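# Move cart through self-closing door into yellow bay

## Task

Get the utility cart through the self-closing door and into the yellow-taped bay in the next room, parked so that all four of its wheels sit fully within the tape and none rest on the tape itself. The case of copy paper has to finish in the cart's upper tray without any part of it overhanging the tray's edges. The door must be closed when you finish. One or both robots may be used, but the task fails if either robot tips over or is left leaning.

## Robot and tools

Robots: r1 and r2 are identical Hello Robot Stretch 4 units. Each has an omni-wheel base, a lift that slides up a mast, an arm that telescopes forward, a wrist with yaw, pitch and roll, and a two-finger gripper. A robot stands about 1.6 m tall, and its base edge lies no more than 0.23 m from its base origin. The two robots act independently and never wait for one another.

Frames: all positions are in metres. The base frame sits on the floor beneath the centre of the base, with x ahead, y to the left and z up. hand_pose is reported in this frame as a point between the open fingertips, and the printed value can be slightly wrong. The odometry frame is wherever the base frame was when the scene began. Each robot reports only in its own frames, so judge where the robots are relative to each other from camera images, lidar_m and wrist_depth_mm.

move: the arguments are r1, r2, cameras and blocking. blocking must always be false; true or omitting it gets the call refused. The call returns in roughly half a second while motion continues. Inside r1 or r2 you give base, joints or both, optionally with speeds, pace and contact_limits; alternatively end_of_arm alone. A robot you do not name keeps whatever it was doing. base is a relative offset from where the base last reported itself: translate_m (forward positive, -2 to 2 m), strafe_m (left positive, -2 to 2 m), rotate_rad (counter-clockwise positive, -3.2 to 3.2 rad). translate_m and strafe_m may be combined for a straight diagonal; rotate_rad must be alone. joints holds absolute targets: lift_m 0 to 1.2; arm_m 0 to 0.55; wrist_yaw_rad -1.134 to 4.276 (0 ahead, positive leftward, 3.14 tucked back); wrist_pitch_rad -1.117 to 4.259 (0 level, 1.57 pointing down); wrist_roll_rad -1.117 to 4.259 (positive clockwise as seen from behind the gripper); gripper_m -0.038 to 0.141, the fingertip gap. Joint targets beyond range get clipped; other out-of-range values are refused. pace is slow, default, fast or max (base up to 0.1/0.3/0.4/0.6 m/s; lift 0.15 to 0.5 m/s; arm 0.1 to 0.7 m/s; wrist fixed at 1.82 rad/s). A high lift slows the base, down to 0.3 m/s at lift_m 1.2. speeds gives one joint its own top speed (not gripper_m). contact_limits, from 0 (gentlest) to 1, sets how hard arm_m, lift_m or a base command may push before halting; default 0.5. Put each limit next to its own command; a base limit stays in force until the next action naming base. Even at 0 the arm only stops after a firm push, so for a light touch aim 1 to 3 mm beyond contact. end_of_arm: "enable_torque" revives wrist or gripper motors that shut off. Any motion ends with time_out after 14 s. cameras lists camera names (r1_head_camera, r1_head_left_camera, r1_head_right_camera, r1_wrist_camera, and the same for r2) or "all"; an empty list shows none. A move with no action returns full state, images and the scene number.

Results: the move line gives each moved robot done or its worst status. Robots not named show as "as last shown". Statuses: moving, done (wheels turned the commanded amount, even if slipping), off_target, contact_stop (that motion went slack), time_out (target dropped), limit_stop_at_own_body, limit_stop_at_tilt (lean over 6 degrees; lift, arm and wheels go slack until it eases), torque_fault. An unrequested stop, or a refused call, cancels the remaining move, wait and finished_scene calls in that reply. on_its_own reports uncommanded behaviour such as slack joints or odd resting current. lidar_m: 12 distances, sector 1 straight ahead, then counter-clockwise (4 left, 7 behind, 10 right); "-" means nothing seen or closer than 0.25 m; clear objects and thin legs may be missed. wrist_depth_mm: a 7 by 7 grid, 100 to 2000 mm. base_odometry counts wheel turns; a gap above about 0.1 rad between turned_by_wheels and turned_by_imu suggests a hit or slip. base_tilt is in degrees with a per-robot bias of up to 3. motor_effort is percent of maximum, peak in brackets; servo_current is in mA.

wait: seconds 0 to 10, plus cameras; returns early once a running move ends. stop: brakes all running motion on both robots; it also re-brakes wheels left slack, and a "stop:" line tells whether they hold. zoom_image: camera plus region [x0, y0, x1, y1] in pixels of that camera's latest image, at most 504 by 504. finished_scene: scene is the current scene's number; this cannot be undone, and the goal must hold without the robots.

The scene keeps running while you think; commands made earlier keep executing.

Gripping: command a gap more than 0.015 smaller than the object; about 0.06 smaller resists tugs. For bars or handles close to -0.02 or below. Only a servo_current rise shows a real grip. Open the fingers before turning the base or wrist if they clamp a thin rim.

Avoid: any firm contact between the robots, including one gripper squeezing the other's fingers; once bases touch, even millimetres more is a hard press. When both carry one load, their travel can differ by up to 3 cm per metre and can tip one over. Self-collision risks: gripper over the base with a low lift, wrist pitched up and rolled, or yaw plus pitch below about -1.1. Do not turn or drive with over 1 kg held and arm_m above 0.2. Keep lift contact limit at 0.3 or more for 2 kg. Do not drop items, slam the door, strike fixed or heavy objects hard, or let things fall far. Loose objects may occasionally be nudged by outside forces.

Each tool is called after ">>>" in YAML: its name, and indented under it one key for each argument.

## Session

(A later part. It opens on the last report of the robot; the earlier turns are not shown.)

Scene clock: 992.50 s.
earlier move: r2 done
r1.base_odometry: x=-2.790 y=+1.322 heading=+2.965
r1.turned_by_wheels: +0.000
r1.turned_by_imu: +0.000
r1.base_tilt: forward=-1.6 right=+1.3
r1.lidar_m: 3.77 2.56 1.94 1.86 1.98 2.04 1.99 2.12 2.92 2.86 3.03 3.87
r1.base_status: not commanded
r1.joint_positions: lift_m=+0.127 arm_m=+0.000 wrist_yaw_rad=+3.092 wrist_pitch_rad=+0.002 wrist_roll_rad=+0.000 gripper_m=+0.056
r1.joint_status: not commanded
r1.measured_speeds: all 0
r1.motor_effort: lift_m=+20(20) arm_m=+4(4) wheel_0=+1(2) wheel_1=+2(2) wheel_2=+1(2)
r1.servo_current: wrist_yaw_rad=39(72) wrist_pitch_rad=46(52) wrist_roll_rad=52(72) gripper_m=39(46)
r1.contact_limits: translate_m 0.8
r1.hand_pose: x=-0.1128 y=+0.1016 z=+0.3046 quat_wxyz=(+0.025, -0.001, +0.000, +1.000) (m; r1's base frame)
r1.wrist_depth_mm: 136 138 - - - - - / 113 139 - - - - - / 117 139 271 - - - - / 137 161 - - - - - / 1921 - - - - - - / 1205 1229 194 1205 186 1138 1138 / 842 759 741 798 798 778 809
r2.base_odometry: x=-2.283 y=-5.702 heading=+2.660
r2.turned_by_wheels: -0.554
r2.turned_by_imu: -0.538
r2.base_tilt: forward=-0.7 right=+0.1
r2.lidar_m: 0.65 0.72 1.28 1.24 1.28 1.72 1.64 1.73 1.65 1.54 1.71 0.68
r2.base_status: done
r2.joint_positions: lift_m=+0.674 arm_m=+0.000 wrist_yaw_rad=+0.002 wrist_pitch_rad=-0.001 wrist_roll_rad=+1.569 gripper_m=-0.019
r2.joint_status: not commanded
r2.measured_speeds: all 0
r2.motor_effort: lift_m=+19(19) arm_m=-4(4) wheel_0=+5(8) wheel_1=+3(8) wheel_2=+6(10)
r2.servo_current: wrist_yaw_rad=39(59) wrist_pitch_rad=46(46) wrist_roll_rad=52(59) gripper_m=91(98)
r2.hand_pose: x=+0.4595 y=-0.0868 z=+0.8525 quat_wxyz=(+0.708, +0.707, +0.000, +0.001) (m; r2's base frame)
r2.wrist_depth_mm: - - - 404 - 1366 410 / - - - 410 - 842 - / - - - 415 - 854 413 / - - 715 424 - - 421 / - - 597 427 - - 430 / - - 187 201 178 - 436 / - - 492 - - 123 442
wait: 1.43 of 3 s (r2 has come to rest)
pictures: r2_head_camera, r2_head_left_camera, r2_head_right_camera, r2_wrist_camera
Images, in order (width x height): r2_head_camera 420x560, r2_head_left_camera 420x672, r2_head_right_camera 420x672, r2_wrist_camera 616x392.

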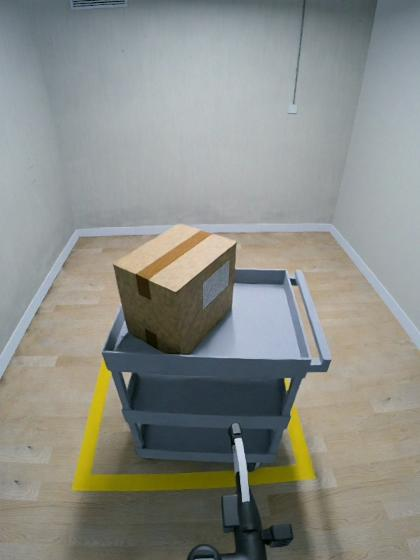

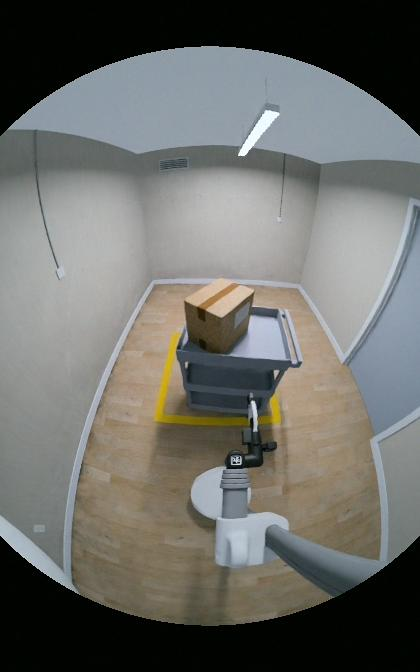

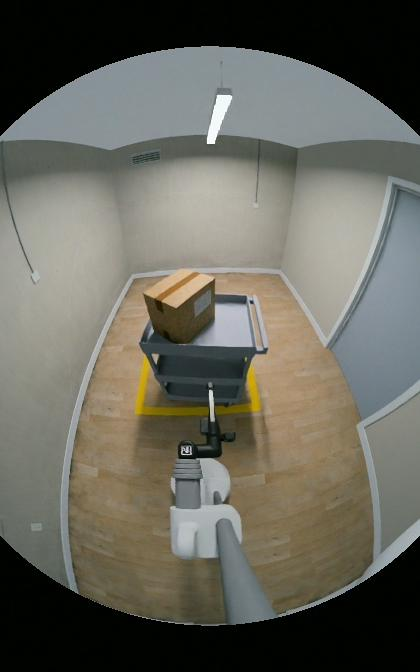

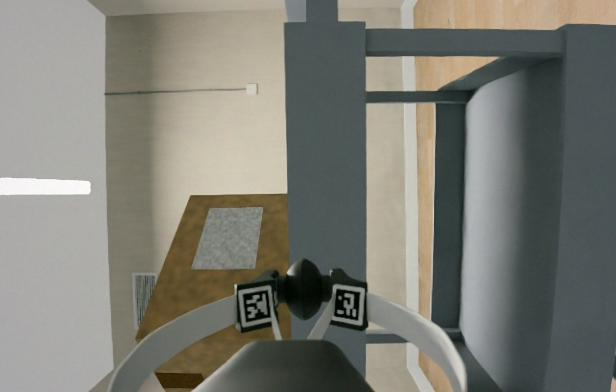

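>>> move:
  r2: {"base":{"strafe_m":0.06,"translate_m":0.1},"pace":"default"}
  blocking: false

>>> zoom_image:
  camera: "r2_head_camera"
  region: [60, 330, 340, 510]

>>> wait:
  seconds: 2

>>> move:
  r2: {"base":{"translate_m":0.23},"pace":"slow","contact_limits":{"translate_m":0.3}}
  blocking: false

>>> wait:
  seconds: 4
  cameras: ["r2_head_camera","r2_head_right_camera","r2_wrist_camera"]

>>> zoom_image:
  camera: "r2_head_camera"
  region: [60, 330, 360, 560]

Scene clock: 1001.70 s.
move: r2 moving
r1: as last shown
r1.lidar_m: 3.75 2.54 1.92 1.88 1.97 2.03 1.98 2.12 2.95 2.88 3.04 3.87
r1.servo_current: wrist_yaw_rad=46(59) wrist_pitch_rad=46(52) wrist_roll_rad=46(65) gripper_m=46(46)
r1.contact_limits: translate_m 0.8
r1.wrist_depth_mm: 136 138 - - - - - / 113 139 - - - - - / 117 139 270 - - - - / 137 161 - - - - - / 1983 - - - - - - / 1182 1205 194 1205 188 1160 1118 / 854 750 759 809 788 778 809
r2.base_odometry: x=-2.318 y=-5.704 heading=+2.660
r2.turned_by_wheels: +0.000
r2.turned_by_imu: +0.000
r2.base_tilt: forward=-0.7 right=+0.1
r2.lidar_m: 0.60 0.68 1.31 1.20 1.27 1.74 1.67 1.73 1.67 1.57 1.74 0.64
r2.base_status: translate_m moving; strafe_m moving
r2.joint_positions: lift_m=+0.674 arm_m=+0.000 wrist_yaw_rad=+0.002 wrist_pitch_rad=-0.001 wrist_roll_rad=+1.569 gripper_m=-0.019
r2.joint_status: not commanded
r2.measured_speeds: translate_m=+0.118 strafe_m=+0.071 rotate_rad=+0.004 lift_m=+0.000 arm_m=+0.000 wrist_yaw_rad=+0.000 wrist_pitch_rad=+0.000 wrist_roll_rad=+0.000
r2.motor_effort: lift_m=+19(19) arm_m=-4(4) wheel_0=-3(5) wheel_1=+12(12) wheel_2=-12(12)
r2.servo_current: wrist_yaw_rad=46(46) wrist_pitch_rad=39(46) wrist_roll_rad=46(59) gripper_m=91(98)
r2.hand_pose: x=+0.4595 y=-0.0868 z=+0.8525 quat_wxyz=(+0.708, +0.707, +0.000, +0.001) (m; r2's base frame)
r2.wrist_depth_mm: - - - 377 384 492 382 / - - - 387 - 809 - / - - - 394 - 831 - / - - 683 397 - 842 - / - - 554 399 - 866 407 / - - 187 202 180 - - / - - 469 - - - -
pictures: none

Scaled by 1.800 from the camera's 420x560 image, which has a finer 1200x1600 frame.
This view is cut from an older image: the scene may have changed since it was taken.

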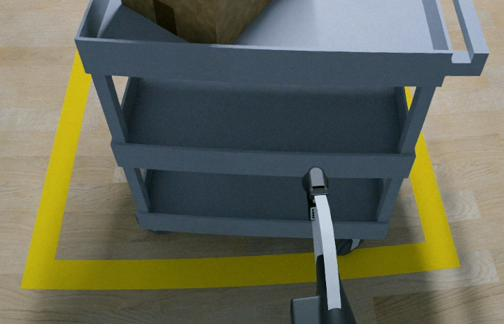

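Scene clock: 1002.77 s.
earlier move: r2 done
r1.base_odometry: x=-2.790 y=+1.322 heading=+2.965
r1.turned_by_wheels: +0.000
r1.turned_by_imu: +0.000
r1.base_tilt: forward=-1.6 right=+1.3
r1.lidar_m: 3.78 2.57 1.91 1.85 1.97 2.05 1.96 2.12 2.95 2.85 3.02 3.88
r1.base_status: not commanded
r1.joint_positions: lift_m=+0.127 arm_m=+0.000 wrist_yaw_rad=+3.092 wrist_pitch_rad=+0.002 wrist_roll_rad=+0.000 gripper_m=+0.056
r1.joint_status: not commanded
r1.measured_speeds: all 0
r1.motor_effort: lift_m=+20(20) arm_m=+4(4) wheel_0=+2(2) wheel_1=+2(3) wheel_2=+1(2)
r1.servo_current: wrist_yaw_rad=46(65) wrist_pitch_rad=33(52) wrist_roll_rad=59(72) gripper_m=39(46)
r1.contact_limits: translate_m 0.8
r1.hand_pose: x=-0.1128 y=+0.1016 z=+0.3046 quat_wxyz=(+0.025, -0.001, +0.000, +1.000) (m; r1's base frame)
r1.wrist_depth_mm: 136 138 - - - - - / 113 139 - - - - - / 117 140 270 - - - - / 137 162 - - - - - / 1921 - - - - - - / 1182 1205 194 1182 187 1182 1138 / 842 750 750 798 788 778 809
r2.base_odometry: x=-2.399 y=-5.709 heading=+2.660
r2.turned_by_wheels: +0.000
r2.turned_by_imu: +0.000
r2.base_tilt: forward=-0.7 right=+0.1
r2.lidar_m: 0.55 0.61 1.25 1.18 1.23 1.66 1.73 1.82 1.68 1.64 1.77 0.57
r2.base_status: done
r2.joint_positions: lift_m=+0.674 arm_m=+0.000 wrist_yaw_rad=+0.002 wrist_pitch_rad=-0.001 wrist_roll_rad=+1.569 gripper_m=-0.019
r2.joint_status: not commanded
r2.measured_speeds: all 0
r2.motor_effort: lift_m=+19(19) arm_m=-4(4) wheel_0=-3(7) wheel_1=+1(12) wheel_2=-4(12)
r2.servo_current: wrist_yaw_rad=52(59) wrist_pitch_rad=33(46) wrist_roll_rad=52(59) gripper_m=91(104)
r2.hand_pose: x=+0.4595 y=-0.0868 z=+0.8525 quat_wxyz=(+0.708, +0.707, +0.000, +0.001) (m; r2's base frame)
r2.wrist_depth_mm: - - - 312 - 723 - / - - - 319 - 750 - / - - - 322 - 759 - / - - 539 325 - 778 - / - 466 449 334 - 809 - / - 389 187 202 180 798 - / - 427 413 - - 123 -
wait: 1.07 of 2 s (r2 has come to rest)
pictures: none

Scene clock: 1003.27 s.
move: r2 moving
r1: as last shown
r1.lidar_m: 3.78 2.57 1.94 1.86 1.97 2.05 1.98 2.14 2.94 2.86 3.02 3.89
r1.motor_effort: lift_m=+20(20) arm_m=+4(5) wheel_0=+1(2) wheel_1=+2(2) wheel_2=+1(2)
r1.servo_current: wrist_yaw_rad=52(52) wrist_pitch_rad=46(46) wrist_roll_rad=52(65) gripper_m=46(46)
r1.contact_limits: translate_m 0.8
r1.wrist_depth_mm: 136 138 - - - - - / 113 139 - - - - - / 117 140 270 - - - - / 137 161 - - - - - / 1983 - - - - - - / 1182 1182 194 1205 187 1138 1118 / 854 750 768 798 788 778 820
r2.base_odometry: x=-2.410 y=-5.703 heading=+2.660
r2.turned_by_wheels: +0.000
r2.turned_by_imu: +0.000
r2.base_tilt: forward=-0.6 right=+0.1
r2.lidar_m: 0.53 0.59 1.24 1.17 1.23 1.70 1.74 1.80 1.71 1.61 1.76 0.55
r2.base_status: translate_m moving
r2.joint_positions: lift_m=+0.674 arm_m=+0.000 wrist_yaw_rad=+0.002 wrist_pitch_rad=-0.001 wrist_roll_rad=+1.569 gripper_m=-0.019
r2.joint_status: not commanded
r2.measured_speeds: translate_m=+0.048 strafe_m=+0.000 rotate_rad=-0.002 lift_m=+0.000 arm_m=+0.000 wrist_yaw_rad=+0.000 wrist_pitch_rad=+0.000 wrist_roll_rad=+0.000
r2.motor_effort: lift_m=+19(19) arm_m=-4(4) wheel_0=+5(8) wheel_1=+5(6) wheel_2=-10(11)
r2.servo_current: wrist_yaw_rad=52(52) wrist_pitch_rad=39(46) wrist_roll_rad=39(59) gripper_m=91(104)
r2.contact_limits: translate_m 0.3
r2.hand_pose: x=+0.4595 y=-0.0868 z=+0.8525 quat_wxyz=(+0.708, +0.707, +0.000, +0.001) (m; r2's base frame)
r2.wrist_depth_mm: - - - 300 303 707 - / - - - 306 - 741 - / - - - 309 - 750 - / - - 525 317 - 768 - / - 473 442 320 - 778 - / - 375 187 201 180 788 - / - 397 397 - - 123 -
pictures: none

Scene clock: 1006.33 s.
earlier move: r2 done
r1.base_odometry: x=-2.790 y=+1.322 heading=+2.965
r1.turned_by_wheels: +0.000
r1.turned_by_imu: +0.000
r1.base_tilt: forward=-1.6 right=+1.2
r1.lidar_m: 3.79 2.58 1.92 1.88 1.99 2.04 1.99 2.12 2.94 2.85 3.03 3.88
r1.base_status: not commanded
r1.joint_positions: lift_m=+0.127 arm_m=+0.000 wrist_yaw_rad=+3.092 wrist_pitch_rad=+0.002 wrist_roll_rad=+0.000 gripper_m=+0.056
r1.joint_status: not commanded
r1.measured_speeds: all 0
r1.motor_effort: lift_m=+20(20) arm_m=+4(5) wheel_0=+1(2) wheel_1=+2(3) wheel_2=+2(2)
r1.servo_current: wrist_yaw_rad=65(72) wrist_pitch_rad=46(52) wrist_roll_rad=52(72) gripper_m=39(46)
r1.contact_limits: translate_m 0.8
r1.hand_pose: x=-0.1128 y=+0.1016 z=+0.3046 quat_wxyz=(+0.025, -0.001, +0.000, +1.000) (m; r1's base frame)
r1.wrist_depth_mm: 136 139 - - - - - / 113 139 - - - - - / 117 139 270 - - - - / 137 161 - - - - - / 1921 - - - - - - / 1205 1182 193 1160 187 1160 1118 / 854 759 750 788 788 778 820
r2.base_odometry: x=-2.602 y=-5.603 heading=+2.660
r2.turned_by_wheels: +0.000
r2.turned_by_imu: +0.000
r2.base_tilt: forward=-0.7 right=+0.0
r2.lidar_m: 0.44 0.50 1.23 1.17 1.23 1.68 1.96 2.05 1.70 1.61 0.64 0.48
r2.base_status: done
r2.joint_positions: lift_m=+0.674 arm_m=+0.000 wrist_yaw_rad=-0.005 wrist_pitch_rad=-0.001 wrist_roll_rad=+1.569 gripper_m=-0.019
r2.joint_status: not commanded
r2.measured_speeds: all 0
r2.motor_effort: lift_m=+19(19) arm_m=+5(5) wheel_0=+4(10) wheel_1=+5(8) wheel_2=-6(15)
r2.servo_current: wrist_yaw_rad=52(59) wrist_pitch_rad=39(46) wrist_roll_rad=46(65) gripper_m=78(104)
r2.contact_limits: translate_m 0.3
r2.hand_pose: x=+0.4588 y=-0.0888 z=+0.8525 quat_wxyz=(+0.708, +0.707, -0.002, -0.001) (m; r2's base frame)
r2.wrist_depth_mm: - - - 229 229 668 - / - - - 229 229 676 - / - 492 455 231 231 683 - / - 353 353 234 233 676 - / 287 287 286 235 234 683 - / 289 290 185 201 178 691 - / - 314 322 - - 1618 -
wait: 3.07 of 4 s (r2 has come to rest)
pictures: r2_head_camera, r2_head_right_camera, r2_wrist_camera
Images, in order (width x height): r2_head_camera 420x560, r2_head_right_camera 420x672, r2_wrist_camera 616x392.

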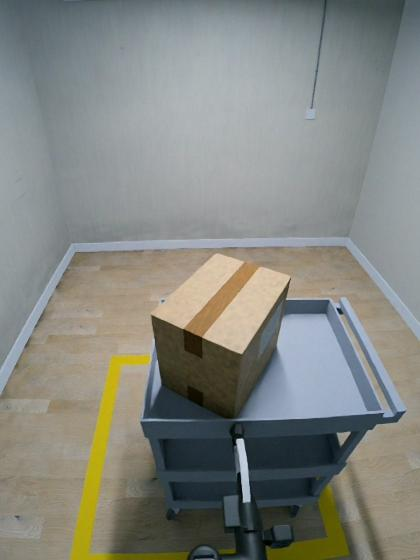

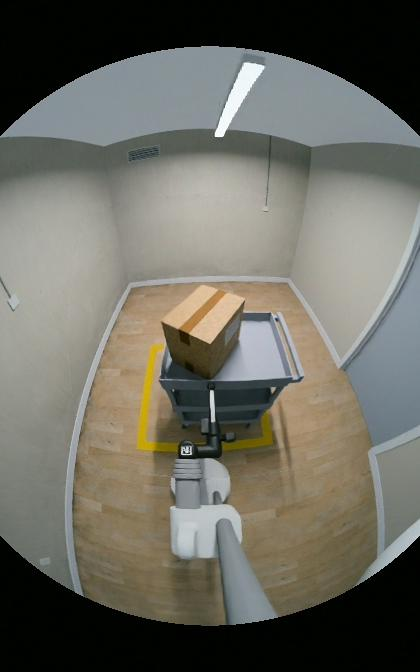

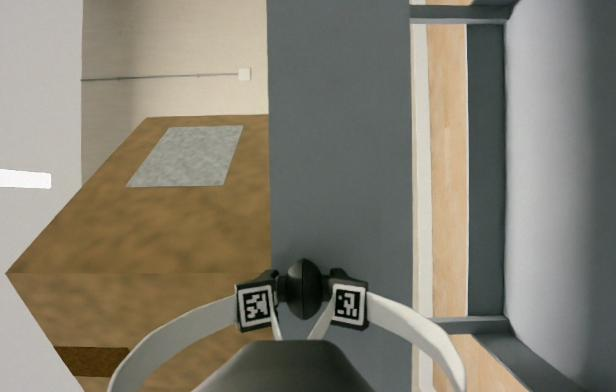

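Scaled by 1.680 from the camera's 420x560 image, which has a finer 1200x1600 frame.

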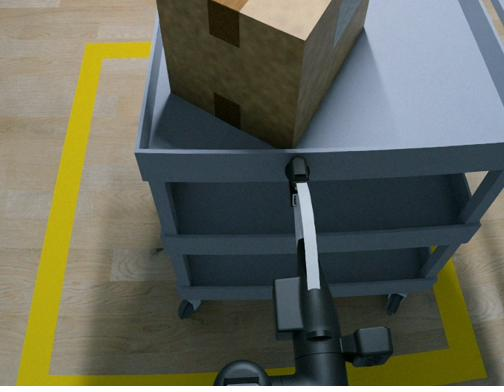

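>>> move:
  r2: {"base":{"translate_m":-0.35,"strafe_m":-0.35}}
  blocking: false

>>> wait:
  seconds: 4

>>> wait:
  seconds: 0.3
  cameras: ["r2_head_camera","r2_head_right_camera"]

>>> zoom_image:
  camera: "r2_head_camera"
  region: [0, 230, 340, 540]

>>> zoom_image:
  camera: "r2_head_right_camera"
  region: [60, 240, 420, 500]

Scene clock: 1017.70 s.
move: r2 moving
r1: as last shown
r1.lidar_m: 3.76 2.54 1.92 1.87 1.97 2.05 1.99 2.14 2.93 2.86 3.02 3.84
r1.motor_effort: lift_m=+20(20) arm_m=+4(4) wheel_0=+1(2) wheel_1=+2(2) wheel_2=+1(2)
r1.servo_current: wrist_yaw_rad=39(59) wrist_pitch_rad=46(46) wrist_roll_rad=46(65) gripper_m=39(46)
r1.contact_limits: translate_m 0.8
r1.wrist_depth_mm: 136 138 - - - - - / 113 139 - - - - - / 117 139 270 - - - - / 137 161 - - - - - / 1983 - - - - - - / 1205 1205 193 1205 187 1160 1118 / 854 750 759 798 788 768 809
r2.base_odometry: x=-2.572 y=-5.593 heading=+2.660
r2.turned_by_wheels: +0.000
r2.turned_by_imu: +0.001
r2.base_tilt: forward=-0.7 right=+0.0
r2.lidar_m: 0.46 0.52 1.28 1.20 1.26 1.70 1.93 2.02 1.68 1.57 0.66 0.51
r2.base_status: translate_m moving; strafe_m moving
r2.joint_positions: lift_m=+0.674 arm_m=+0.000 wrist_yaw_rad=-0.003 wrist_pitch_rad=-0.001 wrist_roll_rad=+1.569 gripper_m=-0.019
r2.joint_status: not commanded
r2.measured_speeds: translate_m=-0.090 strafe_m=-0.089 rotate_rad=+0.000 lift_m=+0.000 arm_m=+0.000 wrist_yaw_rad=+0.000 wrist_pitch_rad=+0.000 wrist_roll_rad=+0.000
r2.motor_effort: lift_m=+19(19) arm_m=+4(5) wheel_0=+6(8) wheel_1=-11(12) wheel_2=+9(11)
r2.servo_current: wrist_yaw_rad=52(59) wrist_pitch_rad=39(46) wrist_roll_rad=46(52) gripper_m=85(85)
r2.hand_pose: x=+0.4590 y=-0.0882 z=+0.8525 quat_wxyz=(+0.708, +0.707, -0.001, -0.001) (m; r2's base frame)
r2.wrist_depth_mm: - - - 243 243 683 - / - - - 246 246 691 - / - - 504 248 247 691 - / - 392 387 249 250 707 - / 330 319 319 250 252 707 - / 300 300 186 202 180 707 - / - 327 334 - - 1576 -
pictures: none

Scene clock: 1020.30 s.
earlier move: r2 done
r1.base_odometry: x=-2.790 y=+1.322 heading=+2.965
r1.turned_by_wheels: +0.000
r1.turned_by_imu: +0.000
r1.base_tilt: forward=-1.6 right=+1.3
r1.lidar_m: 3.76 2.54 1.92 1.85 1.98 2.06 1.97 2.13 2.91 2.87 3.04 3.84
r1.base_status: not commanded
r1.joint_positions: lift_m=+0.127 arm_m=+0.000 wrist_yaw_rad=+3.092 wrist_pitch_rad=+0.002 wrist_roll_rad=+0.000 gripper_m=+0.056
r1.joint_status: not commanded
r1.measured_speeds: all 0
r1.motor_effort: lift_m=+20(20) arm_m=+4(4) wheel_0=+1(2) wheel_1=+2(2) wheel_2=+1(2)
r1.servo_current: wrist_yaw_rad=39(72) wrist_pitch_rad=46(46) wrist_roll_rad=52(65) gripper_m=39(52)
r1.contact_limits: translate_m 0.8
r1.hand_pose: x=-0.1128 y=+0.1016 z=+0.3046 quat_wxyz=(+0.025, -0.001, +0.000, +1.000) (m; r1's base frame)
r1.wrist_depth_mm: 136 138 - - - - - / 113 139 - - - - - / 117 139 268 - - - - / 137 162 - - - - - / - - - - - - - / 1205 1205 193 1182 187 1160 1138 / 854 750 750 788 778 788 809
r2.base_odometry: x=-2.130 y=-5.454 heading=+2.660
r2.turned_by_wheels: +0.000
r2.turned_by_imu: +0.000
r2.base_tilt: forward=-0.7 right=+0.0
r2.lidar_m: 0.78 0.85 1.59 1.53 1.59 1.66 1.60 1.71 1.31 1.28 1.40 1.78
r2.base_status: done
r2.joint_positions: lift_m=+0.674 arm_m=+0.000 wrist_yaw_rad=-0.003 wrist_pitch_rad=-0.001 wrist_roll_rad=+1.569 gripper_m=-0.019
r2.joint_status: not commanded
r2.measured_speeds: all 0
r2.motor_effort: lift_m=+19(19) arm_m=+4(5) wheel_0=+3(9) wheel_1=-3(12) wheel_2=+4(12)
r2.servo_current: wrist_yaw_rad=46(59) wrist_pitch_rad=39(46) wrist_roll_rad=52(59) gripper_m=72(85)
r2.hand_pose: x=+0.4590 y=-0.0882 z=+0.8525 quat_wxyz=(+0.708, +0.707, -0.001, -0.001) (m; r2's base frame)
r2.wrist_depth_mm: - - - - - 1661 1160 / - - - - - 1708 1182 / - - - - - 1661 1182 / - - - - - 1756 - / - - - 569 - - - / - - 187 202 180 - - / - - 723 - - - -
wait: 2.60 of 4 s (r2 has come to rest)
pictures: none

Scene clock: 1020.60 s.
r1.base_odometry: x=-2.790 y=+1.322 heading=+2.965
r1.turned_by_wheels: +0.000
r1.turned_by_imu: +0.000
r1.base_tilt: forward=-1.6 right=+1.2
r1.lidar_m: 3.77 2.56 1.95 1.86 1.98 2.05 1.97 2.12 2.95 2.86 3.02 3.89
r1.base_status: not commanded
r1.joint_positions: lift_m=+0.127 arm_m=+0.000 wrist_yaw_rad=+3.092 wrist_pitch_rad=+0.002 wrist_roll_rad=+0.000 gripper_m=+0.056
r1.joint_status: not commanded
r1.measured_speeds: all 0
r1.motor_effort: lift_m=+20(20) arm_m=+4(4) wheel_0=+1(2) wheel_1=+2(2) wheel_2=+1(2)
r1.servo_current: wrist_yaw_rad=46(72) wrist_pitch_rad=39(46) wrist_roll_rad=52(65) gripper_m=39(52)
r1.contact_limits: translate_m 0.8
r1.hand_pose: x=-0.1128 y=+0.1016 z=+0.3046 quat_wxyz=(+0.025, -0.001, +0.000, +1.000) (m; r1's base frame)
r1.wrist_depth_mm: 136 138 - - - - - / 113 139 - - - - - / 117 139 271 - - - - / 137 162 - - - - - / 1983 - - - - - - / 1182 1182 194 1182 187 1138 1118 / 831 750 759 809 788 768 820
r2.base_odometry: x=-2.130 y=-5.454 heading=+2.660
r2.turned_by_wheels: +0.000
r2.turned_by_imu: +0.000
r2.base_tilt: forward=-0.6 right=+0.1
r2.lidar_m: 0.77 0.82 1.58 1.53 1.59 1.69 1.60 1.69 1.33 1.24 1.39 1.80
r2.base_status: done
r2.joint_positions: lift_m=+0.674 arm_m=+0.000 wrist_yaw_rad=-0.003 wrist_pitch_rad=-0.001 wrist_roll_rad=+1.569 gripper_m=-0.019
r2.joint_status: not commanded
r2.measured_speeds: all 0
r2.motor_effort: lift_m=+19(19) arm_m=+4(5) wheel_0=+3(9) wheel_1=-3(12) wheel_2=+4(12)
r2.servo_current: wrist_yaw_rad=46(59) wrist_pitch_rad=46(46) wrist_roll_rad=46(59) gripper_m=72(85)
r2.hand_pose: x=+0.4590 y=-0.0882 z=+0.8525 quat_wxyz=(+0.708, +0.707, -0.001, -0.001) (m; r2's base frame)
r2.wrist_depth_mm: - - - - - 1661 1182 / - - - - - 1708 1160 / - - - - - 1756 1160 / - - - - - 1708 - / - - - 569 - - - / - - 186 201 179 - - / - - 715 - - - -
wait: 0.30 s; at rest by 0.27 s
pictures: r2_head_camera, r2_head_right_camera
Images, in order (width x height): r2_head_camera 420x560, r2_head_right_camera 420x672.

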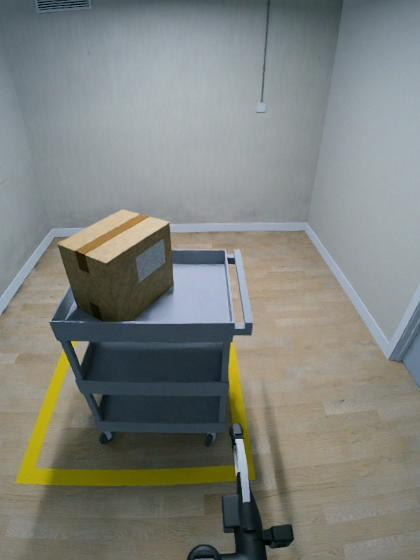

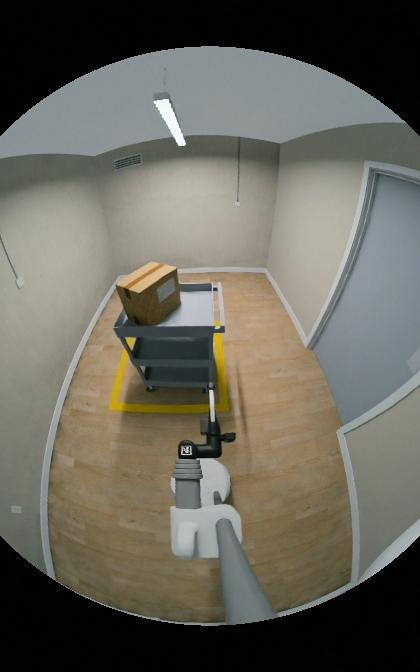

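Scaled by 1.482 from the camera's 420x560 image, which has a finer 1200x1600 frame.

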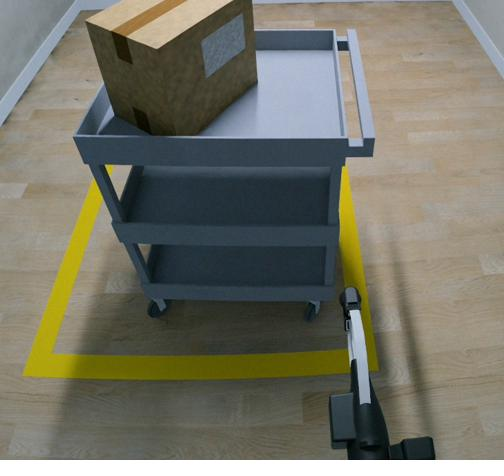

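Scaled by 1.400 from the camera's 420x672 image, which has a finer 600x960 frame.

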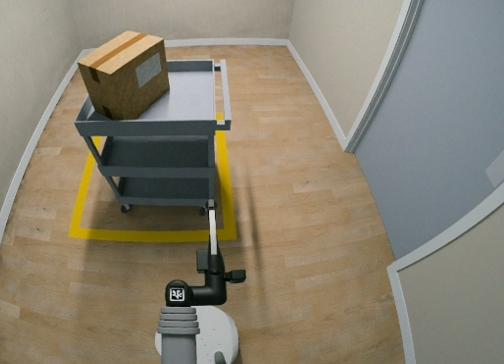

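>>> finished_scene:
  scene: 1

The scene is finished: the task was done.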